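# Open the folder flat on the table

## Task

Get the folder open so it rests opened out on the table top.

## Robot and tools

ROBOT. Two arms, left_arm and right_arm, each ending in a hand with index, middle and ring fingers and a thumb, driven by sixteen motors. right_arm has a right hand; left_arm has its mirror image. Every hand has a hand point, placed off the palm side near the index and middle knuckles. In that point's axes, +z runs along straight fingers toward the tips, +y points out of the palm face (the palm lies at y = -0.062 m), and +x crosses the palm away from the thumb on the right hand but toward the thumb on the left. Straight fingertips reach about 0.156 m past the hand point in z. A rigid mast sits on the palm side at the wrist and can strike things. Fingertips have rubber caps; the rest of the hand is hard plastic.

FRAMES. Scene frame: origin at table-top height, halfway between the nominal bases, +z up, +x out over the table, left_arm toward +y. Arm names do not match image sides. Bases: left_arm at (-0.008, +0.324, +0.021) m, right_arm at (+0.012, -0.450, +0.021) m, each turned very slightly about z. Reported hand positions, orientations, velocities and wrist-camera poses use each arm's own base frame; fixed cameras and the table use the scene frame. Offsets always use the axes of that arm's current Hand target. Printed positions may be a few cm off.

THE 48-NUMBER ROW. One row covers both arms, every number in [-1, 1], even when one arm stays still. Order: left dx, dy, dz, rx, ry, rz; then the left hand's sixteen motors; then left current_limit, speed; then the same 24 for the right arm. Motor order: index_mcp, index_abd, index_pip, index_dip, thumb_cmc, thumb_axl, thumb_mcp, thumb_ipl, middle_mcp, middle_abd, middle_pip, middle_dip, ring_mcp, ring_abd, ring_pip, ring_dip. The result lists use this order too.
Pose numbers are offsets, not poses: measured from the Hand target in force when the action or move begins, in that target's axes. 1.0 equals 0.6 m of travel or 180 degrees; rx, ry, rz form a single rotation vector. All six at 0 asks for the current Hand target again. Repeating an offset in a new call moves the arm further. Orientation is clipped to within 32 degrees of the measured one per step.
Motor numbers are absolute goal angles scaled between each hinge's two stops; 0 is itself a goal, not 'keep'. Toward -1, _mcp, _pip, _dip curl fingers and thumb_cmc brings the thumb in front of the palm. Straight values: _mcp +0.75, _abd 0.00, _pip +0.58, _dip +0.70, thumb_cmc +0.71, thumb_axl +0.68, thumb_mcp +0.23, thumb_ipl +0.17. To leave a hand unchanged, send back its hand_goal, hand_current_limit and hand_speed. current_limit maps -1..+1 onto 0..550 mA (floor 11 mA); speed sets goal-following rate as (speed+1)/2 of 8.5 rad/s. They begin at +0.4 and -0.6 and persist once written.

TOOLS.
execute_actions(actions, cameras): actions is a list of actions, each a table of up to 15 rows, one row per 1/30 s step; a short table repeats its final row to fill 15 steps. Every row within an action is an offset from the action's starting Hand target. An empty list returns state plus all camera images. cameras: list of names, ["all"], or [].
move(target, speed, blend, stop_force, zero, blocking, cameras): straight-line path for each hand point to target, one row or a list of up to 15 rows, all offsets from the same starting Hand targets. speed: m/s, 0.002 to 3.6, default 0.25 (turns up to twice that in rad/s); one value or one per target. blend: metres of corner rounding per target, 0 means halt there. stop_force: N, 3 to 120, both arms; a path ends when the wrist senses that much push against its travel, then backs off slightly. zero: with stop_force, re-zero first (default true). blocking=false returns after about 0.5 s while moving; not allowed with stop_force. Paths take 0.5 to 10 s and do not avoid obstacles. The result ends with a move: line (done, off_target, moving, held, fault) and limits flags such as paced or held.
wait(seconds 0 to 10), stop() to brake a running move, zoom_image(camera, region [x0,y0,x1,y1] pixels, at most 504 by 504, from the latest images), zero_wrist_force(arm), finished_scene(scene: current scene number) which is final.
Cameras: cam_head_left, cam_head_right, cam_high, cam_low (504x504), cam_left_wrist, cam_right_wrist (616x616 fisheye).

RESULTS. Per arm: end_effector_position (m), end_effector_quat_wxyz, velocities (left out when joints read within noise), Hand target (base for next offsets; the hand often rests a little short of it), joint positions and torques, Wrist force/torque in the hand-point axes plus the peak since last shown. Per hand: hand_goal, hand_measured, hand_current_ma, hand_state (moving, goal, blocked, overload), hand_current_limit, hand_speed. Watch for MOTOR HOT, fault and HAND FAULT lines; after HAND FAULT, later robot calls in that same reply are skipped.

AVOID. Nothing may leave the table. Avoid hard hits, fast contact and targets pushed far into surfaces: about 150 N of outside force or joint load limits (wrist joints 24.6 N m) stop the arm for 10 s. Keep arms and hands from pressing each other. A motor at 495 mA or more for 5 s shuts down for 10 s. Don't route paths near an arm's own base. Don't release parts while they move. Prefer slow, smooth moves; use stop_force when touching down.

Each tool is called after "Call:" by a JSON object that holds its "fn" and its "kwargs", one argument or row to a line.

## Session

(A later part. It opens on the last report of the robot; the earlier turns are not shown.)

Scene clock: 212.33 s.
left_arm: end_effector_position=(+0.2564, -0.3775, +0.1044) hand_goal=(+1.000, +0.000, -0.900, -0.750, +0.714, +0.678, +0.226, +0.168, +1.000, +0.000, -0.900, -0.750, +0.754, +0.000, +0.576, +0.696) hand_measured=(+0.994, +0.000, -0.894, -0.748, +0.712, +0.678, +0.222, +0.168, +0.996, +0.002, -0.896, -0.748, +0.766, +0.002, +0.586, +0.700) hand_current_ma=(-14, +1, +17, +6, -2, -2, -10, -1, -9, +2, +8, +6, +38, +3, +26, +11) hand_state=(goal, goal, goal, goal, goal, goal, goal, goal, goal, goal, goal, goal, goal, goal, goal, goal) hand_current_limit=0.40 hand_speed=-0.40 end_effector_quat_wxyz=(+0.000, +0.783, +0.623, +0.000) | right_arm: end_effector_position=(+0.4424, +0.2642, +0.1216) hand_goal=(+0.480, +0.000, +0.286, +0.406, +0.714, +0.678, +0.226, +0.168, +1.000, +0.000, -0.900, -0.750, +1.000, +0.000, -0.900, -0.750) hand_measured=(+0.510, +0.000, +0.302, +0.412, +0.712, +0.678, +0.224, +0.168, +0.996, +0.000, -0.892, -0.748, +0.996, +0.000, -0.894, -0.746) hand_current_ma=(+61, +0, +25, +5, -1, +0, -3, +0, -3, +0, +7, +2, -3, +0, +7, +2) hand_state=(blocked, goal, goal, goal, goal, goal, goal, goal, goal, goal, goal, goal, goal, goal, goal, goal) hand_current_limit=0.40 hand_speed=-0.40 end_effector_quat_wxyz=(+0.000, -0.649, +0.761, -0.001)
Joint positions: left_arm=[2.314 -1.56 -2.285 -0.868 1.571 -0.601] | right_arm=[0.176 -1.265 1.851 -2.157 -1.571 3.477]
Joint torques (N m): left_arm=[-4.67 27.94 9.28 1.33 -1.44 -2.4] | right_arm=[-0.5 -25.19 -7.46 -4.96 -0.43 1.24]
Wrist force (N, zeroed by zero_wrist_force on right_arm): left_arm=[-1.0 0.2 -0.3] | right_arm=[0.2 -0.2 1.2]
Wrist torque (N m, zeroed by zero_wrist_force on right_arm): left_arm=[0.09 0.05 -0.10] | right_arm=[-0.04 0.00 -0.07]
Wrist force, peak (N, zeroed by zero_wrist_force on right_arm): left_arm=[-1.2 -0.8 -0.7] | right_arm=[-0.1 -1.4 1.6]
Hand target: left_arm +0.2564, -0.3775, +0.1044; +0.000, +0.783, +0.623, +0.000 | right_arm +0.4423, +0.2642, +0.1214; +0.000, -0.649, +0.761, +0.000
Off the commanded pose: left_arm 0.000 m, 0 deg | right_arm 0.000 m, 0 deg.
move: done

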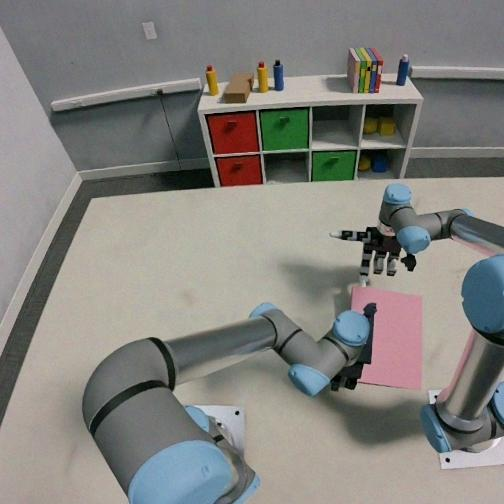

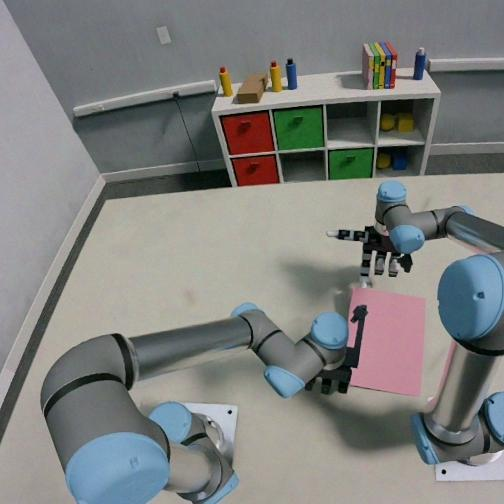

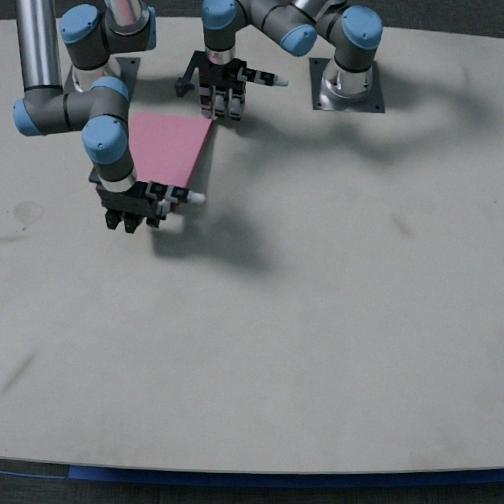

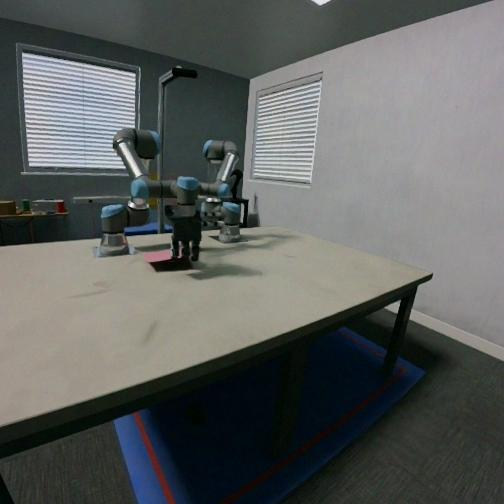

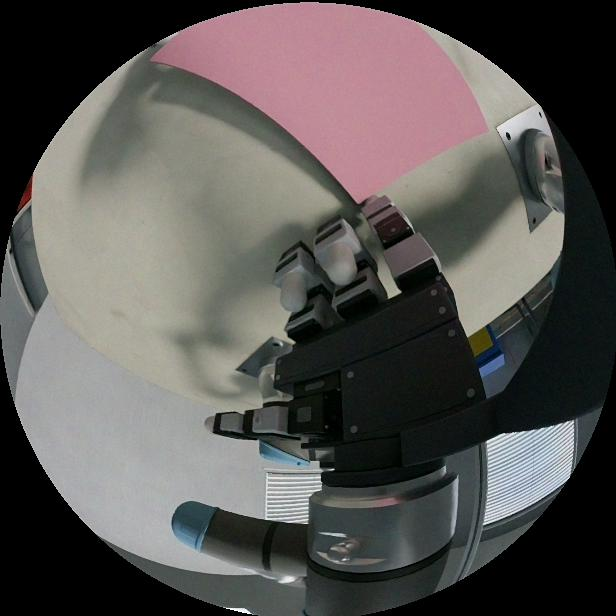

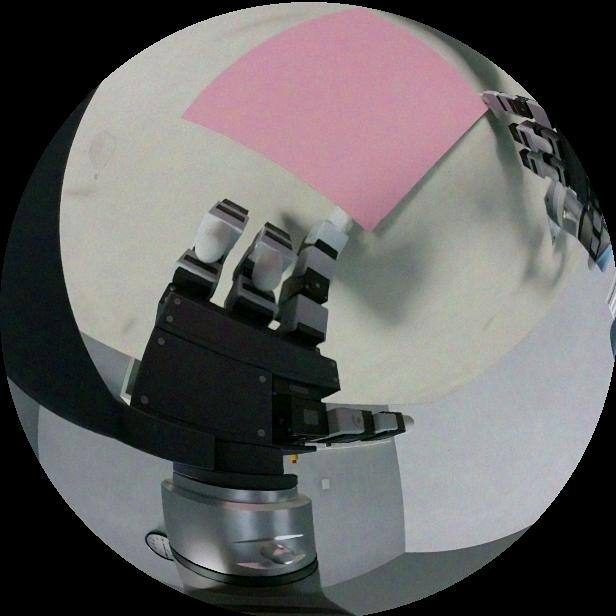

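Call:
{"fn": "move", "kwargs": {
  "target": [0, 0, -0.06, 0, 0, 0, 1.0, 0.0, -0.9, -0.75, 0.714, 0.678, 0.226, 0.168, 1.0, 0.0, -0.9, -0.75, 0.754, 0.0, 0.576, 0.696, 0.4, -0.4, 0, 0.0, 0.08, 0, 0, 0, 0.479, 0.0, 0.285, 0.406, 0.714, 0.678, 0.226, 0.168, 1.0, 0.0, -0.9, -0.75, 1.0, 0.0, -0.9, -0.75, 0.4, -0.4],
  "speed": 0.04
}}

Call:
{"fn": "move", "kwargs": {
  "target": [0, 0.23, 0, 0, 0, 0, 1.0, 0.0, -0.9, -0.75, 0.714, 0.678, 0.226, 0.168, 1.0, 0.0, -0.9, -0.75, 0.754, 0.0, 0.576, 0.696, 0.4, -0.4, 0, 0.0, 0, 0, 0, 0, 0.479, 0.0, 0.285, 0.406, 0.714, 0.678, 0.226, 0.168, 1.0, 0.0, -0.9, -0.75, 1.0, 0.0, -0.9, -0.75, 0.4, -0.4],
  "speed": 0.1,
  "cameras": ["all"]
}}

Call:
{"fn": "zoom_image", "kwargs": {
  "camera": "cam_left_wrist",
  "region": [250, 50, 490, 290]
}}

Call:
{"fn": "zoom_image", "kwargs": {
  "camera": "cam_right_wrist",
  "region": [300, 50, 540, 290]
}}

Call:
{"fn": "zoom_image", "kwargs": {
  "camera": "cam_high",
  "region": [90, 90, 240, 240]
}}

Scene clock: 228.57 s.
left_arm: end_effector_position=(+0.2564, -0.3775, +0.1406) hand_goal=(+1.000, +0.000, -0.900, -0.750, +0.714, +0.678, +0.226, +0.168, +1.000, +0.000, -0.900, -0.750, +0.754, +0.000, +0.576, +0.696) hand_measured=(+0.994, +0.000, -0.894, -0.748, +0.712, +0.678, +0.222, +0.168, +0.996, +0.002, -0.896, -0.748, +0.756, +0.002, +0.578, +0.700) hand_current_ma=(-14, +1, +17, +6, -2, -2, -10, -1, -9, +2, +8, +6, +3, +3, +6, +7) hand_state=(goal, goal, goal, goal, goal, goal, goal, goal, goal, goal, goal, goal, goal, goal, goal, goal) hand_current_limit=0.40 hand_speed=-0.40 end_effector_quat_wxyz=(+0.000, +0.783, +0.623, +0.000) end_effector_velocity=(+0.000, -0.001, -0.001) end_effector_angular_velocity=(-0.003, +0.000, +0.000) | right_arm: end_effector_position=(+0.4422, +0.2642, +0.0733) hand_goal=(+0.480, +0.000, +0.286, +0.406, +0.714, +0.678, +0.226, +0.168, +1.000, +0.000, -0.900, -0.750, +1.000, +0.000, -0.900, -0.750) hand_measured=(+0.508, +0.000, +0.302, +0.412, +0.712, +0.678, +0.224, +0.168, +0.996, +0.000, -0.892, -0.748, +0.996, +0.000, -0.894, -0.746) hand_current_ma=(+54, +0, +25, +5, -1, +0, -3, +0, -3, +0, +7, +2, -3, +0, +7, +2) hand_state=(blocked, goal, goal, goal, goal, goal, goal, goal, goal, goal, goal, goal, goal, goal, goal, goal) hand_current_limit=0.40 hand_speed=-0.40 end_effector_quat_wxyz=(+0.000, -0.649, +0.761, +0.000) end_effector_velocity=(-0.001, +0.000, +0.001) end_effector_angular_velocity=(-0.001, +0.003, +0.000)
Joint positions: left_arm=[2.314 -1.494 -2.232 -0.987 1.571 -0.601] | right_arm=[0.176 -1.194 1.901 -2.278 -1.571 3.477]
Joint velocities: left_arm=[-0.001 -0.002 -0.002 0.006 -0.001 0] | right_arm=[-0.001 -0.001 -0.001 0.006 0 0]
Joint torques (N m): left_arm=[-10.3 6.59 8.5 4.46 0.31 -2.42] | right_arm=[-6.8 -40.23 -29.98 -0.6 -1.65 -1.58]
Wrist force (N, zeroed by zero_wrist_force on right_arm): left_arm=[-1.0 0.2 0.0] | right_arm=[0.0 -0.2 0.9]
Wrist torque (N m, zeroed by zero_wrist_force on right_arm): left_arm=[-0.01 0.05 -0.10] | right_arm=[-0.02 -0.01 -0.06]
Wrist force, peak (N, zeroed by zero_wrist_force on right_arm): left_arm=[-1.2 -0.4 0.4] | right_arm=[0.3 -0.3 1.7]
Hand target: left_arm +0.2564, -0.3775, +0.1404; +0.000, +0.783, +0.623, +0.000 | right_arm +0.4423, +0.2642, +0.0734; +0.000, -0.649, +0.761, +0.000
Off the commanded pose: left_arm 0.000 m, 0 deg | right_arm 0.000 m, 0 deg.
move: done

Scene clock: 230.37 s.
left_arm: end_effector_position=(+0.3908, -0.4085, +0.1403) hand_goal=(+1.000, +0.000, -0.900, -0.750, +0.714, +0.678, +0.226, +0.168, +1.000, +0.000, -0.900, -0.750, +0.754, +0.000, +0.576, +0.696) hand_measured=(+0.996, +0.000, -0.894, -0.748, +0.712, +0.678, +0.222, +0.168, +0.996, +0.002, -0.896, -0.748, +0.754, +0.002, +0.578, +0.700) hand_current_ma=(-11, +1, +17, +6, -2, -2, -10, -1, -9, +2, +8, +6, +1, +3, +5, +7) hand_state=(goal, goal, goal, goal, goal, goal, goal, goal, goal, goal, goal, goal, goal, goal, goal, goal) hand_current_limit=0.40 hand_speed=-0.40 end_effector_quat_wxyz=(+0.000, +0.783, +0.623, +0.000) | right_arm: end_effector_position=(+0.4423, +0.2642, +0.0734) hand_goal=(+0.480, +0.000, +0.286, +0.406, +0.714, +0.678, +0.226, +0.168, +1.000, +0.000, -0.900, -0.750, +1.000, +0.000, -0.900, -0.750) hand_measured=(+0.506, +0.000, +0.302, +0.412, +0.712, +0.678, +0.224, +0.168, +0.996, +0.000, -0.892, -0.748, +0.996, +0.000, -0.894, -0.746) hand_current_ma=(+52, +0, +25, +5, -1, +0, -3, +0, -3, +0, +7, +2, -3, +0, +7, +2) hand_state=(blocked, goal, goal, goal, goal, goal, goal, goal, goal, goal, goal, goal, goal, goal, goal, goal) hand_current_limit=0.40 hand_speed=-0.40 end_effector_quat_wxyz=(+0.000, -0.649, +0.761, +0.000)
Joint positions: left_arm=[2.469 -1.722 -1.993 -0.998 1.571 -0.445] | right_arm=[0.176 -1.194 1.9 -2.278 -1.571 3.477]
Joint torques (N m): left_arm=[-8.7 32.34 15 4.83 0.56 -2.66] | right_arm=[-9.8 -38.28 -30.17 -0.33 -0.22 -1.67]
Wrist force (N, zeroed by zero_wrist_force on right_arm): left_arm=[-1.2 0.2 -0.1] | right_arm=[0.2 -0.1 0.7]
Wrist torque (N m, zeroed by zero_wrist_force on right_arm): left_arm=[0.03 0.07 -0.05] | right_arm=[-0.01 -0.02 -0.05]
Wrist force, peak (N, zeroed by zero_wrist_force on right_arm): left_arm=[-1.1 1.4 -0.1] | right_arm=[0.3 -0.2 1.1]
Hand target: left_arm +0.3908, -0.4085, +0.1404; +0.000, +0.783, +0.623, +0.000 | right_arm +0.4423, +0.2642, +0.0734; +0.000, -0.649, +0.761, +0.000
Off the commanded pose: left_arm 0.000 m, 0 deg | right_arm 0.000 m, 0 deg.
move: done

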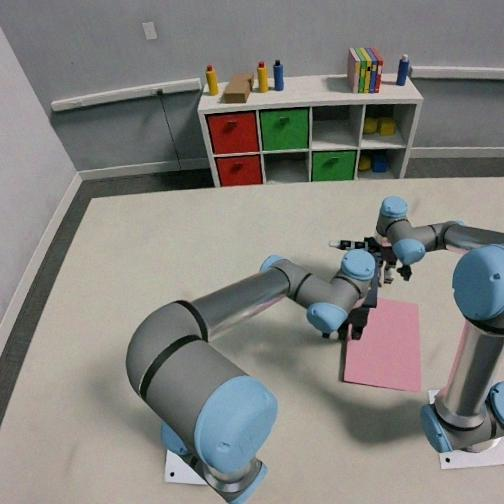

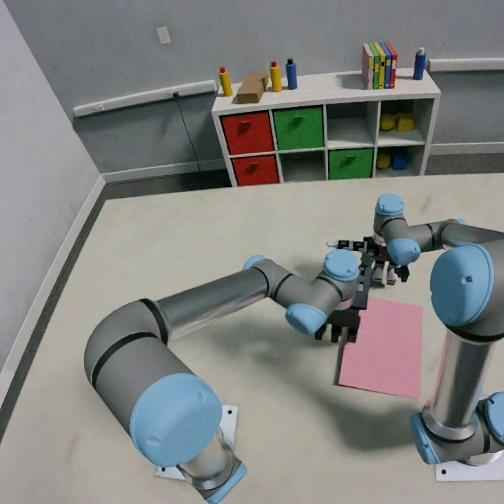

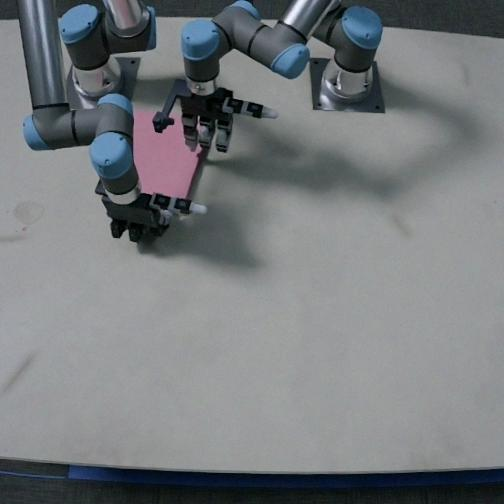

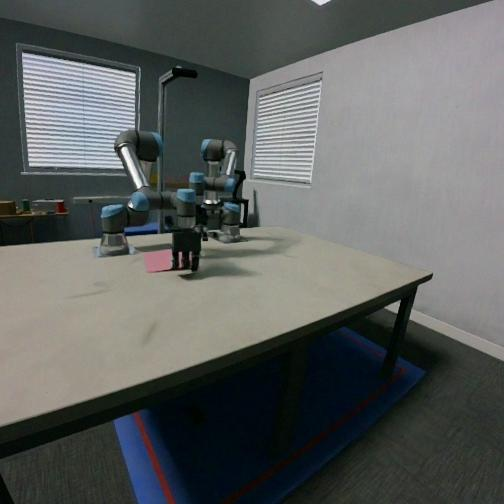

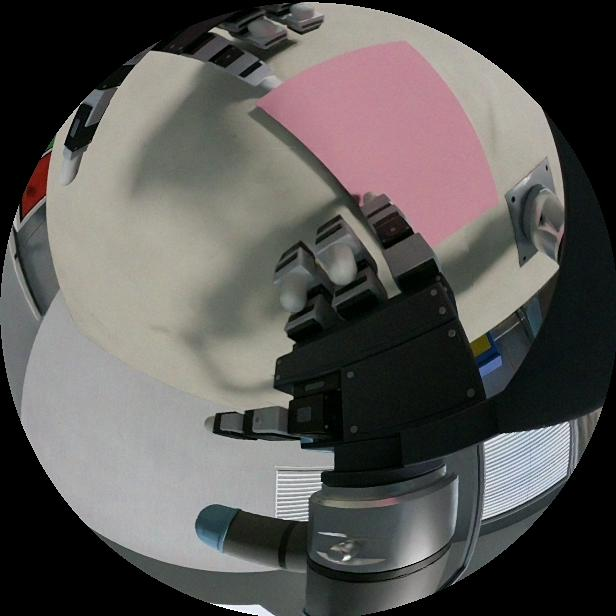

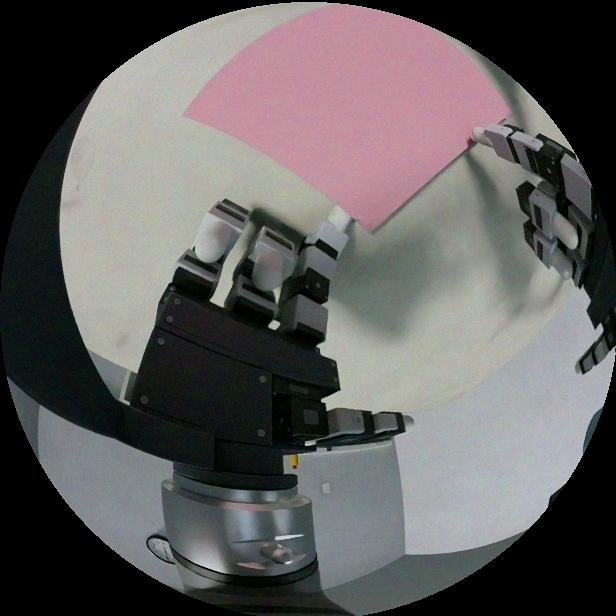

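Scaled by 2.100 from the camera's 616x616 image, which has a finer 880x880 frame.

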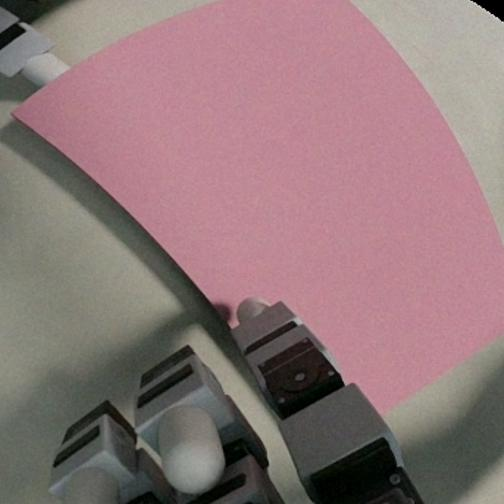

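Scaled by 2.100 from the camera's 616x616 image, which has a finer 880x880 frame.

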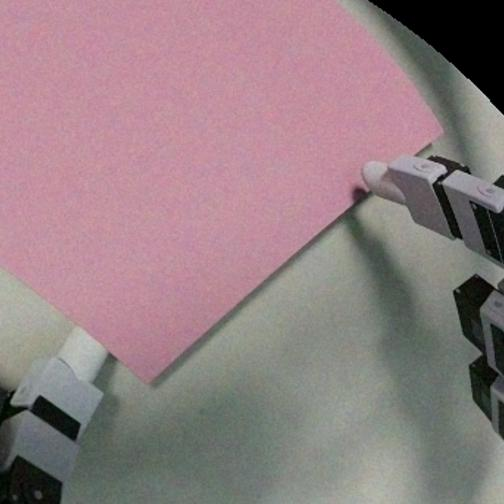

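Scaled by 3.360.

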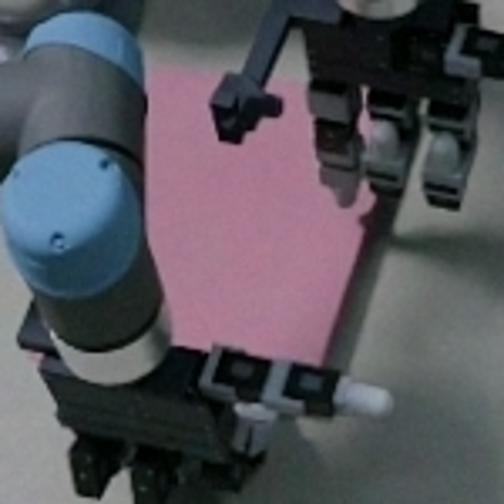

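Call:
{"fn": "move", "kwargs": {
  "target": [0.022, 0, 0, 0, 0, 0, 1.0, 0.0, -0.9, -0.75, 0.714, 0.678, 0.226, 0.168, 1.0, 0.0, -0.9, -0.75, 0.754, 0.0, 0.576, 0.696, 0.4, -0.4, 0, 0.0, 0, 0, 0, 0, 0.479, 0.0, 0.285, 0.406, 0.714, 0.678, 0.226, 0.168, 1.0, 0.0, -0.9, -0.75, 1.0, 0.0, -0.9, -0.75, 0.4, -0.4],
  "speed": 0.1
}}

Call:
{"fn": "move", "kwargs": {
  "target": [0, 0, 0.06, 0, 0, 0, 1.0, 0.0, -0.9, -0.75, 0.714, 0.678, 0.226, 0.168, 1.0, 0.0, -0.9, -0.75, 0.754, 0.0, 0.576, 0.696, 0.4, -0.4, 0, 0.0, 0, 0, 0, 0, 0.479, 0.0, 0.285, 0.406, 0.714, 0.678, 0.226, 0.168, 1.0, 0.0, -0.9, -0.75, 1.0, 0.0, -0.9, -0.75, 0.4, -0.4],
  "speed": 0.015,
  "stop_force": 4,
  "cameras": ["cam_left_wrist", "cam_right_wrist", "cam_high", "cam_low"]
}}

Call:
{"fn": "zoom_image", "kwargs": {
  "camera": "cam_left_wrist",
  "region": [250, 50, 490, 290]
}}

Call:
{"fn": "zoom_image", "kwargs": {
  "camera": "cam_right_wrist",
  "region": [300, 50, 540, 290]
}}

Scene clock: 234.60 s.
left_arm: end_effector_position=(+0.3938, -0.3955, +0.1404) hand_goal=(+1.000, +0.000, -0.900, -0.750, +0.714, +0.678, +0.226, +0.168, +1.000, +0.000, -0.900, -0.750, +0.754, +0.000, +0.576, +0.696) hand_measured=(+0.996, +0.000, -0.894, -0.748, +0.712, +0.678, +0.222, +0.168, +0.996, +0.002, -0.896, -0.748, +0.754, +0.002, +0.578, +0.700) hand_current_ma=(-11, +1, +17, +6, -2, -2, -10, -1, -9, +2, +8, +6, +1, +3, +5, +7) hand_state=(goal, goal, goal, goal, goal, goal, goal, goal, goal, goal, goal, goal, goal, goal, goal, goal) hand_current_limit=0.40 hand_speed=-0.40 end_effector_quat_wxyz=(+0.000, +0.783, +0.622, +0.000) | right_arm: end_effector_position=(+0.4423, +0.2642, +0.0734) hand_goal=(+0.480, +0.000, +0.286, +0.406, +0.714, +0.678, +0.226, +0.168, +1.000, +0.000, -0.900, -0.750, +1.000, +0.000, -0.900, -0.750) hand_measured=(+0.506, +0.000, +0.302, +0.412, +0.712, +0.678, +0.224, +0.168, +0.996, +0.000, -0.892, -0.748, +0.996, +0.000, -0.894, -0.746) hand_current_ma=(+52, +0, +25, +5, -1, +0, -3, +0, -3, +0, +7, +2, -3, +0, +7, +2) hand_state=(blocked, goal, goal, goal, goal, goal, goal, goal, goal, goal, goal, goal, goal, goal, goal, goal) hand_current_limit=0.40 hand_speed=-0.40 end_effector_quat_wxyz=(+0.000, -0.649, +0.761, +0.000)
Joint positions: left_arm=[2.494 -1.703 -2.016 -0.994 1.571 -0.421] | right_arm=[0.176 -1.194 1.9 -2.278 -1.571 3.477]
Joint torques (N m): left_arm=[-9.21 17.3 26.98 4.02 -0.58 -2.41] | right_arm=[-10.15 -39.23 -30.31 -0.46 1.46 -1.58]
Wrist force (N, zeroed by zero_wrist_force on right_arm): left_arm=[-1.4 0.2 0.1] | right_arm=[0.0 0.0 1.2]
Wrist torque (N m, zeroed by zero_wrist_force on right_arm): left_arm=[0.00 0.10 -0.14] | right_arm=[-0.03 0.00 -0.06]
Wrist force, peak (N, zeroed by zero_wrist_force on right_arm): left_arm=[-1.4 0.3 -0.2] | right_arm=[0.0 0.0 1.2]
Hand target: left_arm +0.3938, -0.3957, +0.1404; +0.000, +0.783, +0.623, +0.000 | right_arm +0.4423, +0.2642, +0.0734; +0.000, -0.649, +0.761, +0.000
Off the commanded pose: left_arm 0.000 m, 0 deg | right_arm 0.000 m, 0 deg.
move: done

Scene clock: 236.90 s.
left_arm: end_effector_position=(+0.3938, -0.3957, +0.1226) hand_goal=(+1.000, +0.000, -0.900, -0.750, +0.714, +0.678, +0.226, +0.168, +1.000, +0.000, -0.900, -0.750, +0.754, +0.000, +0.576, +0.696) hand_measured=(+0.996, +0.000, -0.894, -0.748, +0.712, +0.678, +0.222, +0.168, +0.996, +0.002, -0.896, -0.748, +0.754, -0.004, +0.578, +0.698) hand_current_ma=(-11, +1, +17, +6, -2, -2, -10, -1, -9, +2, +8, +6, +1, -7, +5, +6) hand_state=(goal, goal, goal, goal, goal, goal, goal, goal, goal, goal, goal, goal, goal, goal, goal, goal) hand_current_limit=0.40 hand_speed=-0.40 end_effector_quat_wxyz=(+0.000, +0.783, +0.623, +0.000) | right_arm: end_effector_position=(+0.4423, +0.2642, +0.0734) hand_goal=(+0.480, +0.000, +0.286, +0.406, +0.714, +0.678, +0.226, +0.168, +1.000, +0.000, -0.900, -0.750, +1.000, +0.000, -0.900, -0.750) hand_measured=(+0.506, -0.002, +0.302, +0.412, +0.712, +0.678, +0.224, +0.168, +0.996, +0.000, -0.892, -0.748, +0.996, +0.000, -0.894, -0.746) hand_current_ma=(+51, -1, +25, +5, -1, +0, -3, +0, -3, +0, +7, +2, -3, +0, +7, +2) hand_state=(blocked, goal, goal, goal, goal, goal, goal, goal, goal, goal, goal, goal, goal, goal, goal, goal) hand_current_limit=0.40 hand_speed=-0.40 end_effector_quat_wxyz=(+0.000, -0.649, +0.761, +0.000)
Joint positions: left_arm=[2.494 -1.729 -2.039 -0.944 1.571 -0.421] | right_arm=[0.176 -1.194 1.9 -2.278 -1.571 3.477]
Joint torques (N m): left_arm=[-7.08 36.62 25.71 4.27 -1 -2.63] | right_arm=[-11.26 -38.58 -30.71 -0.48 1.61 -1.65]
Wrist force (N, zeroed by zero_wrist_force on right_arm): left_arm=[-1.1 0.2 -1.7] | right_arm=[0.3 -0.3 0.9]
Wrist torque (N m, zeroed by zero_wrist_force on right_arm): left_arm=[0.16 -0.06 -0.07] | right_arm=[-0.01 0.04 -0.06]
Wrist force, peak (N, zeroed by zero_wrist_force on right_arm): left_arm=[-1.5 -0.1 -6.7] | right_arm=[0.4 -0.4 1.4]
Hand target: left_arm +0.3938, -0.3957, +0.1226; +0.000, +0.783, +0.623, +0.000 (not the last commanded pose) | right_arm +0.4423, +0.2642, +0.0734; +0.000, -0.649, +0.761, +0.000
Off the commanded pose: left_arm 0.018 m, 0 deg | right_arm 0.000 m, 0 deg.
move: contact (left_arm)
Images, in order (width x height): cam_high 504x504, cam_low 504x504, cam_left_wrist 616x616, cam_right_wrist 616x616.

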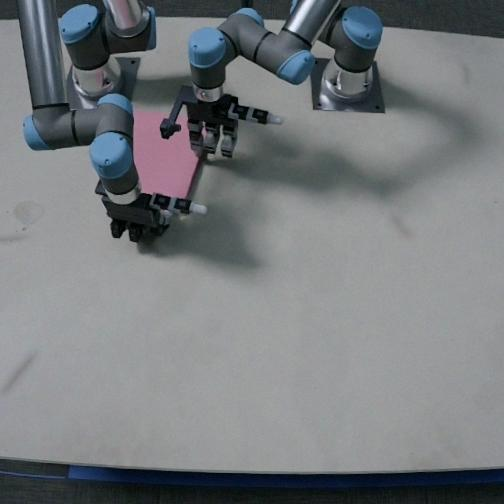

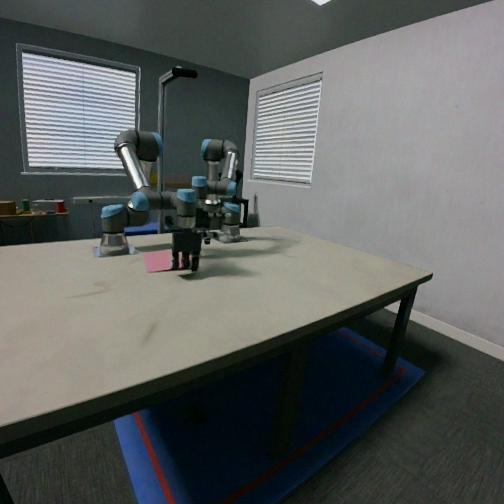

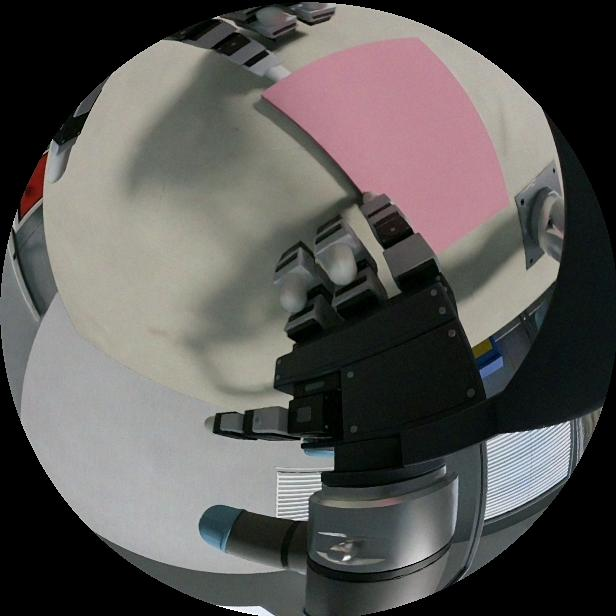

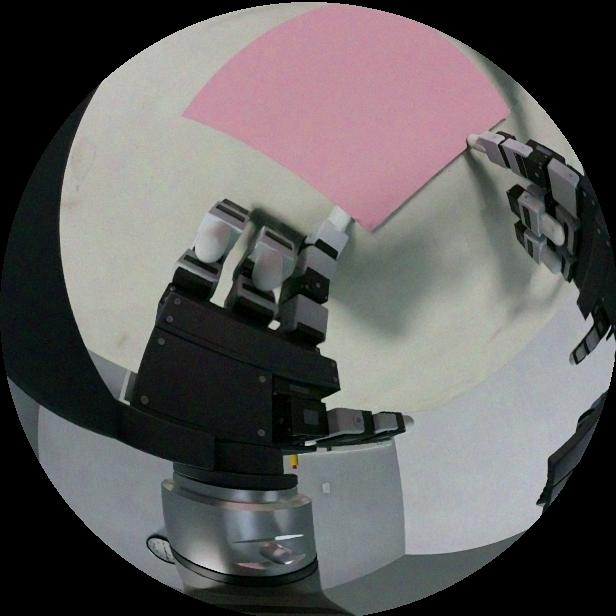

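Scaled by 2.100 from the camera's 616x616 image, which has a finer 880x880 frame.

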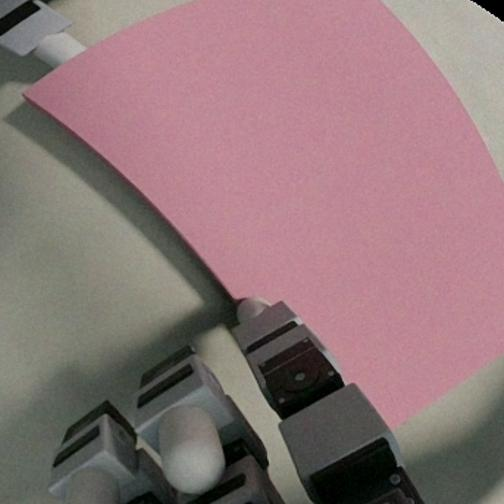

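Scaled by 2.100 from the camera's 616x616 image, which has a finer 880x880 frame.

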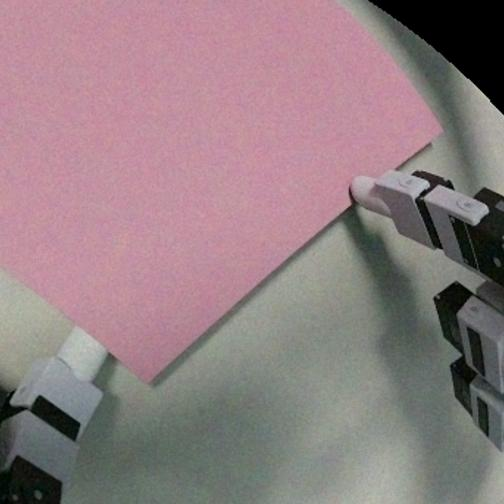

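Call:
{"fn": "move", "kwargs": {
  "target": [0, 0, 0.015, 0, 0, 0, 1.0, 0.0, -0.9, -0.75, 0.714, 0.678, 0.226, 0.168, 1.0, 0.0, -0.9, -0.75, 0.754, 0.0, 0.576, 0.696, 0.4, -0.4, 0, 0.0, 0, 0, 0, 0, 0.479, 0.0, 0.285, 0.406, 0.714, 0.678, 0.226, 0.168, 1.0, 0.0, -0.9, -0.75, 1.0, 0.0, -0.9, -0.75, 0.4, -0.4],
  "speed": 0.006,
  "stop_force": 10
}}

Scene clock: 239.20 s.
left_arm: end_effector_position=(+0.3939, -0.3958, +0.1215) hand_goal=(+1.000, +0.000, -0.900, -0.750, +0.714, +0.678, +0.226, +0.168, +1.000, +0.000, -0.900, -0.750, +0.754, +0.000, +0.576, +0.696) hand_measured=(+0.996, +0.000, -0.894, -0.748, +0.712, +0.678, +0.222, +0.168, +0.996, +0.002, -0.896, -0.748, +0.756, -0.024, +0.578, +0.698) hand_current_ma=(-11, +1, +17, +6, -2, -2, -10, -1, -9, +2, +8, +6, +5, -67, +5, +6) hand_state=(goal, goal, goal, goal, goal, goal, goal, goal, goal, goal, goal, goal, goal, blocked, goal, goal) hand_current_limit=0.40 hand_speed=-0.40 end_effector_quat_wxyz=(+0.000, +0.783, +0.622, +0.000) | right_arm: end_effector_position=(+0.4423, +0.2642, +0.0734) hand_goal=(+0.480, +0.000, +0.286, +0.406, +0.714, +0.678, +0.226, +0.168, +1.000, +0.000, -0.900, -0.750, +1.000, +0.000, -0.900, -0.750) hand_measured=(+0.506, -0.006, +0.302, +0.414, +0.712, +0.678, +0.224, +0.168, +0.996, +0.000, -0.892, -0.748, +0.996, +0.000, -0.894, -0.746) hand_current_ma=(+51, -5, +25, +8, -1, +0, -3, +0, -3, +0, +7, +2, -3, +0, +7, +2) hand_state=(blocked, goal, goal, goal, goal, goal, goal, goal, goal, goal, goal, goal, goal, goal, goal, goal) hand_current_limit=0.40 hand_speed=-0.40 end_effector_quat_wxyz=(+0.000, -0.649, +0.761, +0.000)
Joint positions: left_arm=[2.494 -1.731 -2.04 -0.94 1.571 -0.421] | right_arm=[0.176 -1.194 1.9 -2.278 -1.571 3.477]
Joint torques (N m): left_arm=[-4.23 35.35 25.03 0.29 0.06 -2.72] | right_arm=[-10.52 -38.52 -29.98 -0.44 1.68 -1.62]
Wrist force (N, zeroed by zero_wrist_force on right_arm): left_arm=[-2.0 0.1 -4.2] | right_arm=[0.3 -0.4 1.2]
Wrist torque (N m, zeroed by zero_wrist_force on right_arm): left_arm=[0.39 -0.32 -0.14] | right_arm=[0.02 0.01 -0.05]
Wrist force, peak (N, zeroed by zero_wrist_force on right_arm): left_arm=[-2.3 0.1 -12.5] | right_arm=[0.9 -0.9 1.6]
Hand target: left_arm +0.3939, -0.3958, +0.1215; +0.000, +0.783, +0.622, +0.000 (not the last commanded pose) | right_arm +0.4423, +0.2642, +0.0734; +0.000, -0.649, +0.761, +0.000
Off the commanded pose: left_arm 0.008 m, 0 deg | right_arm 0.000 m, 0 deg.
move: contact (left_arm)

Call:
{"fn": "move", "kwargs": {
  "target": [
    [0, 0, 0.002, 0, 0, 0, 1.0, 0.0, -0.9, -0.75, 0.714, 0.678, 0.226, 0.168, 1.0, 0.0, -0.9, -0.75, 0.754, 0.0, 0.576, 0.696, 0.4, -0.4, 0, 0.0, 0, 0, 0, 0, 0.479, 0.0, 0.285, 0.406, 0.714, 0.678, 0.226, 0.168, 1.0, 0.0, -0.9, -0.75, 1.0, 0.0, -0.9, -0.75, 0.4, -0.4],
    [0, 0, 0.002, 0, 0, 0, 1.0, 0.0, -0.9, -0.75, 0.714, 0.678, 0.226, 0.168, 1.0, 0.0, -0.9, -0.75, 0.754, 0.0, 0.576, 0.696, 0.4, -0.4, 0, 0.0, -0.025, 0, 0, 0, 0.479, 0.0, 0.285, 0.406, 0.714, 0.678, 0.226, 0.168, 1.0, 0.0, -0.9, -0.75, 1.0, 0.0, -0.9, -0.75, 0.4, -0.4]
  ],
  "speed": 0.02,
  "cameras": ["cam_left_wrist", "cam_right_wrist", "cam_high", "cam_low", "cam_head_left"]
}}

Call:
{"fn": "zoom_image", "kwargs": {
  "camera": "cam_left_wrist",
  "region": [250, 50, 490, 290]
}}

Call:
{"fn": "zoom_image", "kwargs": {
  "camera": "cam_low",
  "region": [140, 230, 210, 285]
}}

Scene clock: 244.37 s.
left_arm: end_effector_position=(+0.3939, -0.3957, +0.1203) hand_goal=(+1.000, +0.000, -0.900, -0.750, +0.714, +0.678, +0.226, +0.168, +1.000, +0.000, -0.900, -0.750, +0.754, +0.000, +0.576, +0.696) hand_measured=(+0.996, +0.000, -0.894, -0.748, +0.712, +0.678, +0.222, +0.168, +0.996, +0.002, -0.896, -0.748, +0.758, -0.024, +0.578, +0.698) hand_current_ma=(-11, +1, +17, +6, -2, -2, -10, -1, -9, +2, +8, +6, +10, -67, +6, +6) hand_state=(goal, goal, goal, goal, goal, goal, goal, goal, goal, goal, goal, goal, goal, blocked, goal, goal) hand_current_limit=0.40 hand_speed=-0.40 end_effector_quat_wxyz=(+0.000, +0.783, +0.623, +0.000) | right_arm: end_effector_position=(+0.4424, +0.2642, +0.0885) hand_goal=(+0.480, +0.000, +0.286, +0.406, +0.714, +0.678, +0.226, +0.168, +1.000, +0.000, -0.900, -0.750, +1.000, +0.000, -0.900, -0.750) hand_measured=(+0.488, -0.004, +0.292, +0.410, +0.712, +0.678, +0.224, +0.168, +0.996, +0.000, -0.892, -0.748, +0.996, +0.000, -0.894, -0.746) hand_current_ma=(+9, -2, +5, +2, -1, +0, -3, +0, -3, +0, +7, +2, -3, +0, +7, +2) hand_state=(goal, goal, goal, goal, goal, goal, goal, goal, goal, goal, goal, goal, goal, goal, goal, goal) hand_current_limit=0.40 hand_speed=-0.40 end_effector_quat_wxyz=(+0.000, -0.649, +0.761, -0.001)
Joint positions: left_arm=[2.494 -1.733 -2.042 -0.937 1.571 -0.421] | right_arm=[0.176 -1.218 1.886 -2.24 -1.571 3.477]
Joint torques (N m): left_arm=[-4.51 10.13 2.16 -1.58 1.49 -2.48] | right_arm=[-5.95 -25.94 -13.73 -4.9 1.74 -0.37]
Wrist force (N, zeroed by zero_wrist_force on right_arm): left_arm=[-1.8 0.0 -16.5] | right_arm=[0.1 0.0 0.0]
Wrist torque (N m, zeroed by zero_wrist_force on right_arm): left_arm=[1.33 -1.16 -0.11] | right_arm=[-0.01 0.00 -0.07]
Wrist force, peak (N, zeroed by zero_wrist_force on right_arm): left_arm=[-1.6 0.0 -18.9] | right_arm=[0.2 -1.7 2.6]
Hand target: left_arm +0.3939, -0.3958, +0.1203; +0.000, +0.783, +0.622, +0.000 | right_arm +0.4423, +0.2642, +0.0884; +0.000, -0.649, +0.761, +0.000
Off the commanded pose: left_arm 0.000 m, 0 deg | right_arm 0.000 m, 0 deg.
move: done
Images, in order (width x height): cam_head_left 504x504, cam_high 504x504, cam_low 504x504, cam_left_wrist 616x616, cam_right_wrist 616x616.

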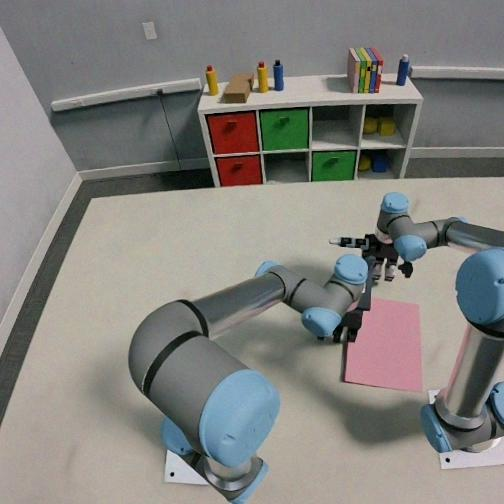

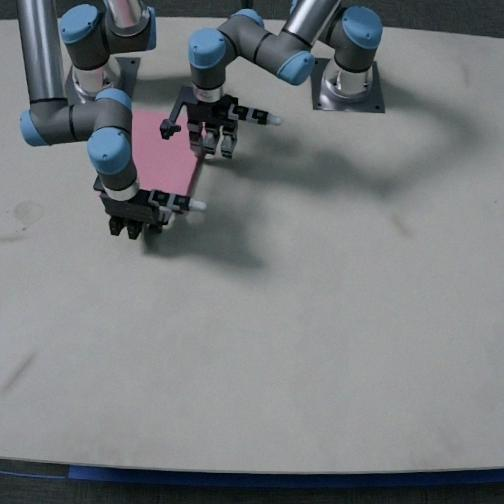

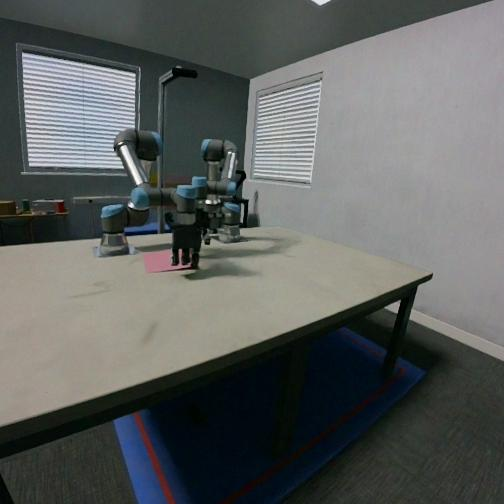

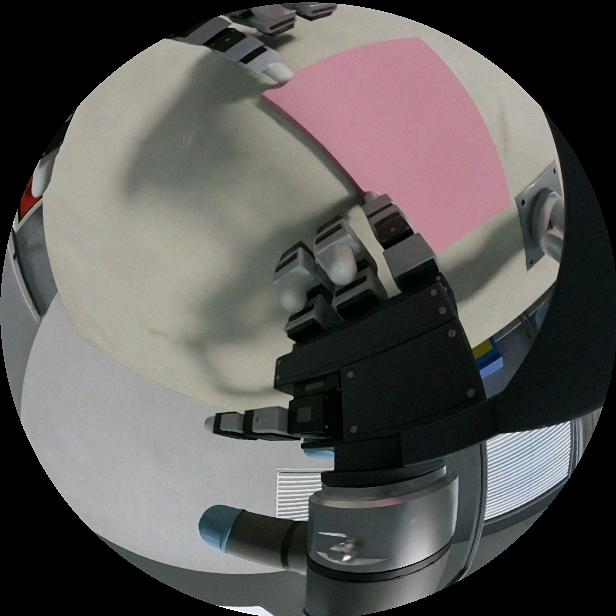

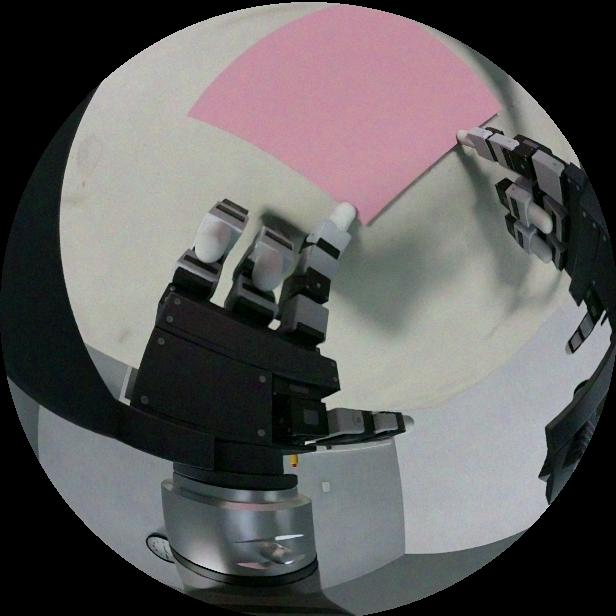

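Scaled by 2.100 from the camera's 616x616 image, which has a finer 880x880 frame.

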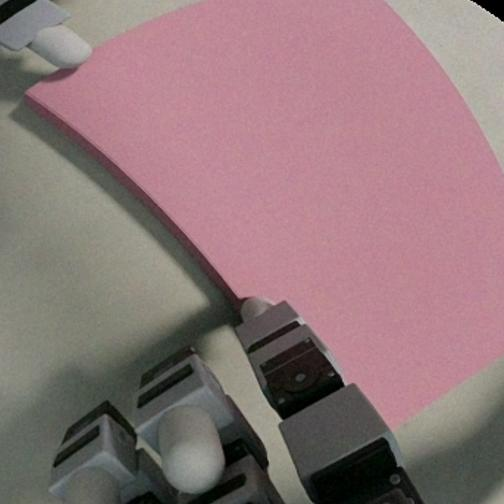

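Scaled by 7.200.

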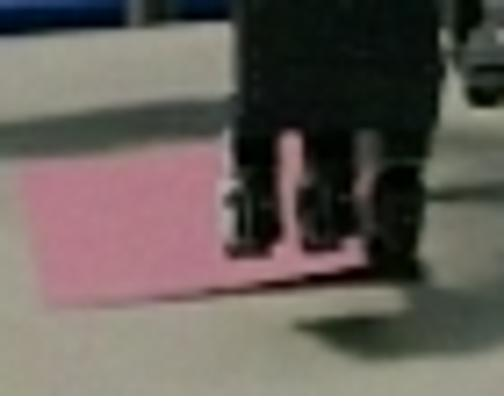

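Call:
{"fn": "move", "kwargs": {
  "target": [
    [0, 0, -0.0017, 0, 0, 0, 1.0, 0.0, -0.9, -0.75, 0.714, 0.678, 0.226, 0.168, 1.0, 0.0, -0.9, -0.75, 0.754, 0.0, 0.576, 0.696, 0.4, -0.4, 0, -0.0667, -0.02, 0, 0, 0, 0.479, 0.0, 0.285, 0.406, 0.714, 0.678, 0.226, 0.168, 1.0, 0.0, -0.9, -0.75, 1.0, 0.0, -0.9, -0.75, 0.4, -0.4],
    [0, 0, -0.0017, 0, 0, 0, 1.0, 0.0, -0.9, -0.75, 0.714, 0.678, 0.226, 0.168, 1.0, 0.0, -0.9, -0.75, 0.754, 0.0, 0.576, 0.696, 0.4, -0.4, 0.02, -0.0667, 0.03, 0, 0, 0, 0.479, 0.0, 0.285, 0.406, 0.714, 0.678, 0.226, 0.168, 1.0, 0.0, -0.9, -0.75, 1.0, 0.0, -0.9, -0.75, 0.4, -0.4]
  ],
  "speed": 0.06
}}

Call:
{"fn": "move", "kwargs": {
  "target": [0, 0, 0, 0, 0, 0, 1.0, 0.0, -0.9, -0.75, 0.714, 0.678, 0.226, 0.168, 1.0, 0.0, -0.9, -0.75, 0.754, 0.0, 0.576, 0.696, 0.4, -0.4, 0, 0.073, 0, 0, 0, 0, 0.479, 0.0, 0.285, 0.406, 0.714, 0.678, 0.226, 0.168, 1.0, 0.0, -0.9, -0.75, 1.0, 0.0, -0.9, -0.75, 0.4, -0.4],
  "speed": 0.02,
  "stop_force": 6,
  "cameras": ["cam_left_wrist", "cam_right_wrist", "cam_low"]
}}

Call:
{"fn": "zoom_image", "kwargs": {
  "camera": "cam_left_wrist",
  "region": [250, 50, 490, 290]
}}

Call:
{"fn": "zoom_image", "kwargs": {
  "camera": "cam_right_wrist",
  "region": [300, 100, 480, 280]
}}

Scene clock: 258.30 s.
left_arm: end_effector_position=(+0.3939, -0.3958, +0.1213) hand_goal=(+1.000, +0.000, -0.900, -0.750, +0.714, +0.678, +0.226, +0.168, +1.000, +0.000, -0.900, -0.750, +0.754, +0.000, +0.576, +0.696) hand_measured=(+0.996, +0.000, -0.894, -0.748, +0.712, +0.678, +0.222, +0.168, +0.996, +0.002, -0.896, -0.748, +0.756, -0.024, +0.578, +0.698) hand_current_ma=(-11, +1, +17, +6, -2, -2, -10, -1, -9, +2, +8, +6, +6, -67, +6, +6) hand_state=(goal, goal, goal, goal, goal, goal, goal, goal, goal, goal, goal, goal, goal, blocked, goal, goal) hand_current_limit=0.40 hand_speed=-0.40 end_effector_quat_wxyz=(+0.000, +0.783, +0.623, +0.000) | right_arm: end_effector_position=(+0.4799, +0.2459, +0.0704) hand_goal=(+0.480, +0.000, +0.286, +0.406, +0.714, +0.678, +0.226, +0.168, +1.000, +0.000, -0.900, -0.750, +1.000, +0.000, -0.900, -0.750) hand_measured=(+0.486, -0.002, +0.290, +0.408, +0.712, +0.678, +0.224, +0.168, +0.996, +0.000, -0.892, -0.748, +0.996, +0.000, -0.894, -0.746) hand_current_ma=(+7, -2, +4, +2, -1, +0, -3, +0, -3, +0, +7, +2, -3, +0, +7, +2) hand_state=(goal, goal, goal, goal, goal, goal, goal, goal, goal, goal, goal, goal, goal, goal, goal, goal) hand_current_limit=0.40 hand_speed=-0.40 end_effector_quat_wxyz=(+0.000, -0.649, +0.761, +0.000)
Joint positions: left_arm=[2.494 -1.731 -2.041 -0.94 1.571 -0.421] | right_arm=[0.134 -1.135 1.819 -2.255 -1.571 3.435]
Joint torques (N m): left_arm=[-5.3 34.96 23.39 3.6 -0.84 -2.56] | right_arm=[10.55 -40.78 -30.84 -0.68 0.22 1.85]
Wrist force (N, zeroed by zero_wrist_force on right_arm): left_arm=[-2.5 0.5 -5.0] | right_arm=[0.1 0.0 0.1]
Wrist torque (N m, zeroed by zero_wrist_force on right_arm): left_arm=[0.45 -0.37 -0.18] | right_arm=[-0.02 -0.01 0.01]
Wrist force, peak (N, zeroed by zero_wrist_force on right_arm): left_arm=[-1.7 0.2 -17.4] | right_arm=[0.3 0.1 0.9]
Hand target: left_arm +0.3939, -0.3958, +0.1213; +0.000, +0.783, +0.622, +0.000 | right_arm +0.4799, +0.2460, +0.0705; +0.000, -0.649, +0.761, +0.000
Off the commanded pose: left_arm 0.000 m, 0 deg | right_arm 0.000 m, 0 deg.
move: done

Scene clock: 261.47 s.
left_arm: end_effector_position=(+0.3939, -0.3958, +0.1213) hand_goal=(+1.000, +0.000, -0.900, -0.750, +0.714, +0.678, +0.226, +0.168, +1.000, +0.000, -0.900, -0.750, +0.754, +0.000, +0.576, +0.696) hand_measured=(+0.996, +0.000, -0.894, -0.748, +0.712, +0.678, +0.222, +0.168, +0.996, +0.002, -0.896, -0.748, +0.766, -0.018, +0.584, +0.700) hand_current_ma=(-11, +1, +17, +6, -2, -2, -10, -1, -9, +2, +8, +6, +35, -49, +19, +7) hand_state=(goal, goal, goal, goal, goal, goal, goal, goal, goal, goal, goal, goal, goal, goal, goal, goal) hand_current_limit=0.40 hand_speed=-0.40 end_effector_quat_wxyz=(+0.000, +0.783, +0.623, +0.000) | right_arm: end_effector_position=(+0.4392, +0.2525, +0.0704) hand_goal=(+0.480, +0.000, +0.286, +0.406, +0.714, +0.678, +0.226, +0.168, +1.000, +0.000, -0.900, -0.750, +1.000, +0.000, -0.900, -0.750) hand_measured=(+0.506, -0.004, +0.286, +0.402, +0.712, +0.678, +0.224, +0.168, +0.996, +0.000, -0.892, -0.748, +0.996, +0.000, -0.894, -0.746) hand_current_ma=(+48, -2, +0, -4, -1, +0, -3, +0, -3, +0, +7, +2, -3, +0, +7, +2) hand_state=(blocked, goal, goal, goal, goal, goal, goal, goal, goal, goal, goal, goal, goal, goal, goal, goal) hand_current_limit=0.40 hand_speed=-0.40 end_effector_quat_wxyz=(+0.000, -0.649, +0.761, +0.000)
Joint positions: left_arm=[2.494 -1.731 -2.041 -0.94 1.571 -0.421] | right_arm=[0.156 -1.203 1.925 -2.293 -1.571 3.457]
Joint torques (N m): left_arm=[-4.66 33.12 23.68 3.63 -0.69 -2.33] | right_arm=[-11.76 -36.64 -29.4 -0.48 -0.98 -2.09]
Wrist force (N, zeroed by zero_wrist_force on right_arm): left_arm=[-1.5 0.2 -5.6] | right_arm=[0.4 -1.5 -1.6]
Wrist torque (N m, zeroed by zero_wrist_force on right_arm): left_arm=[0.57 -0.35 -0.08] | right_arm=[0.15 -0.07 0.01]
Wrist force, peak (N, zeroed by zero_wrist_force on right_arm): left_arm=[-1.7 0.0 -5.7] | right_arm=[0.3 -6.0 -6.3]
Hand target: left_arm +0.3939, -0.3958, +0.1213; +0.000, +0.783, +0.622, +0.000 | right_arm +0.4393, +0.2525, +0.0704; +0.000, -0.649, +0.761, +0.000 (not the last commanded pose)
Off the commanded pose: left_arm 0.000 m, 0 deg | right_arm 0.003 m, 0 deg.
move: contact (right_arm)
Images, in order (width x height): cam_low 504x504, cam_left_wrist 616x616, cam_right_wrist 616x616.

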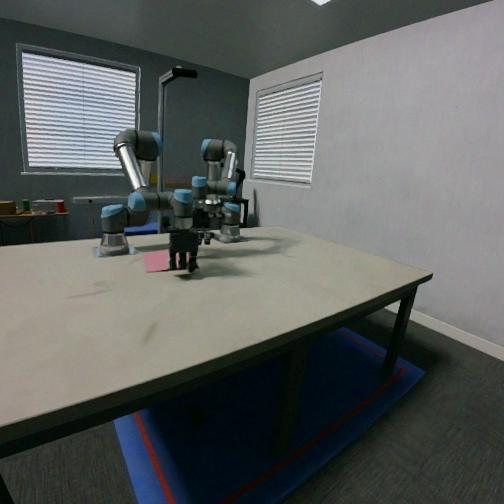

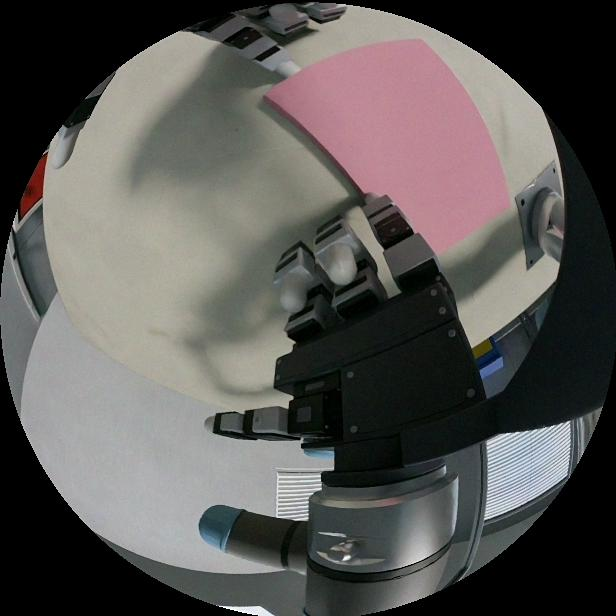

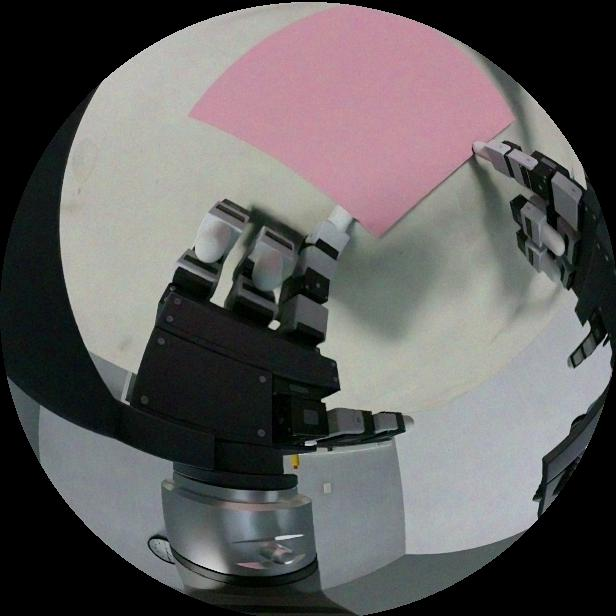

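Scaled by 2.100 from the camera's 616x616 image, which has a finer 880x880 frame.

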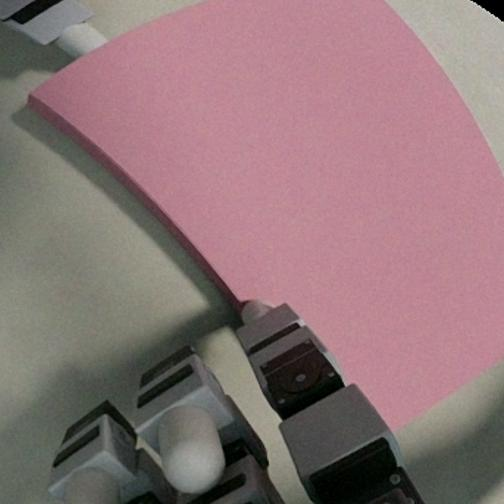

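Scaled by 2.800 from the camera's 616x616 image, which has a finer 880x880 frame.

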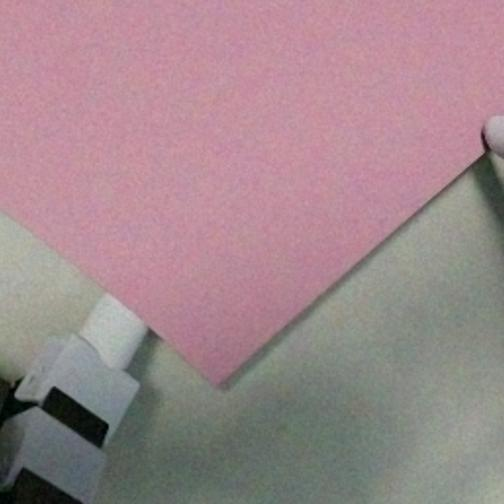

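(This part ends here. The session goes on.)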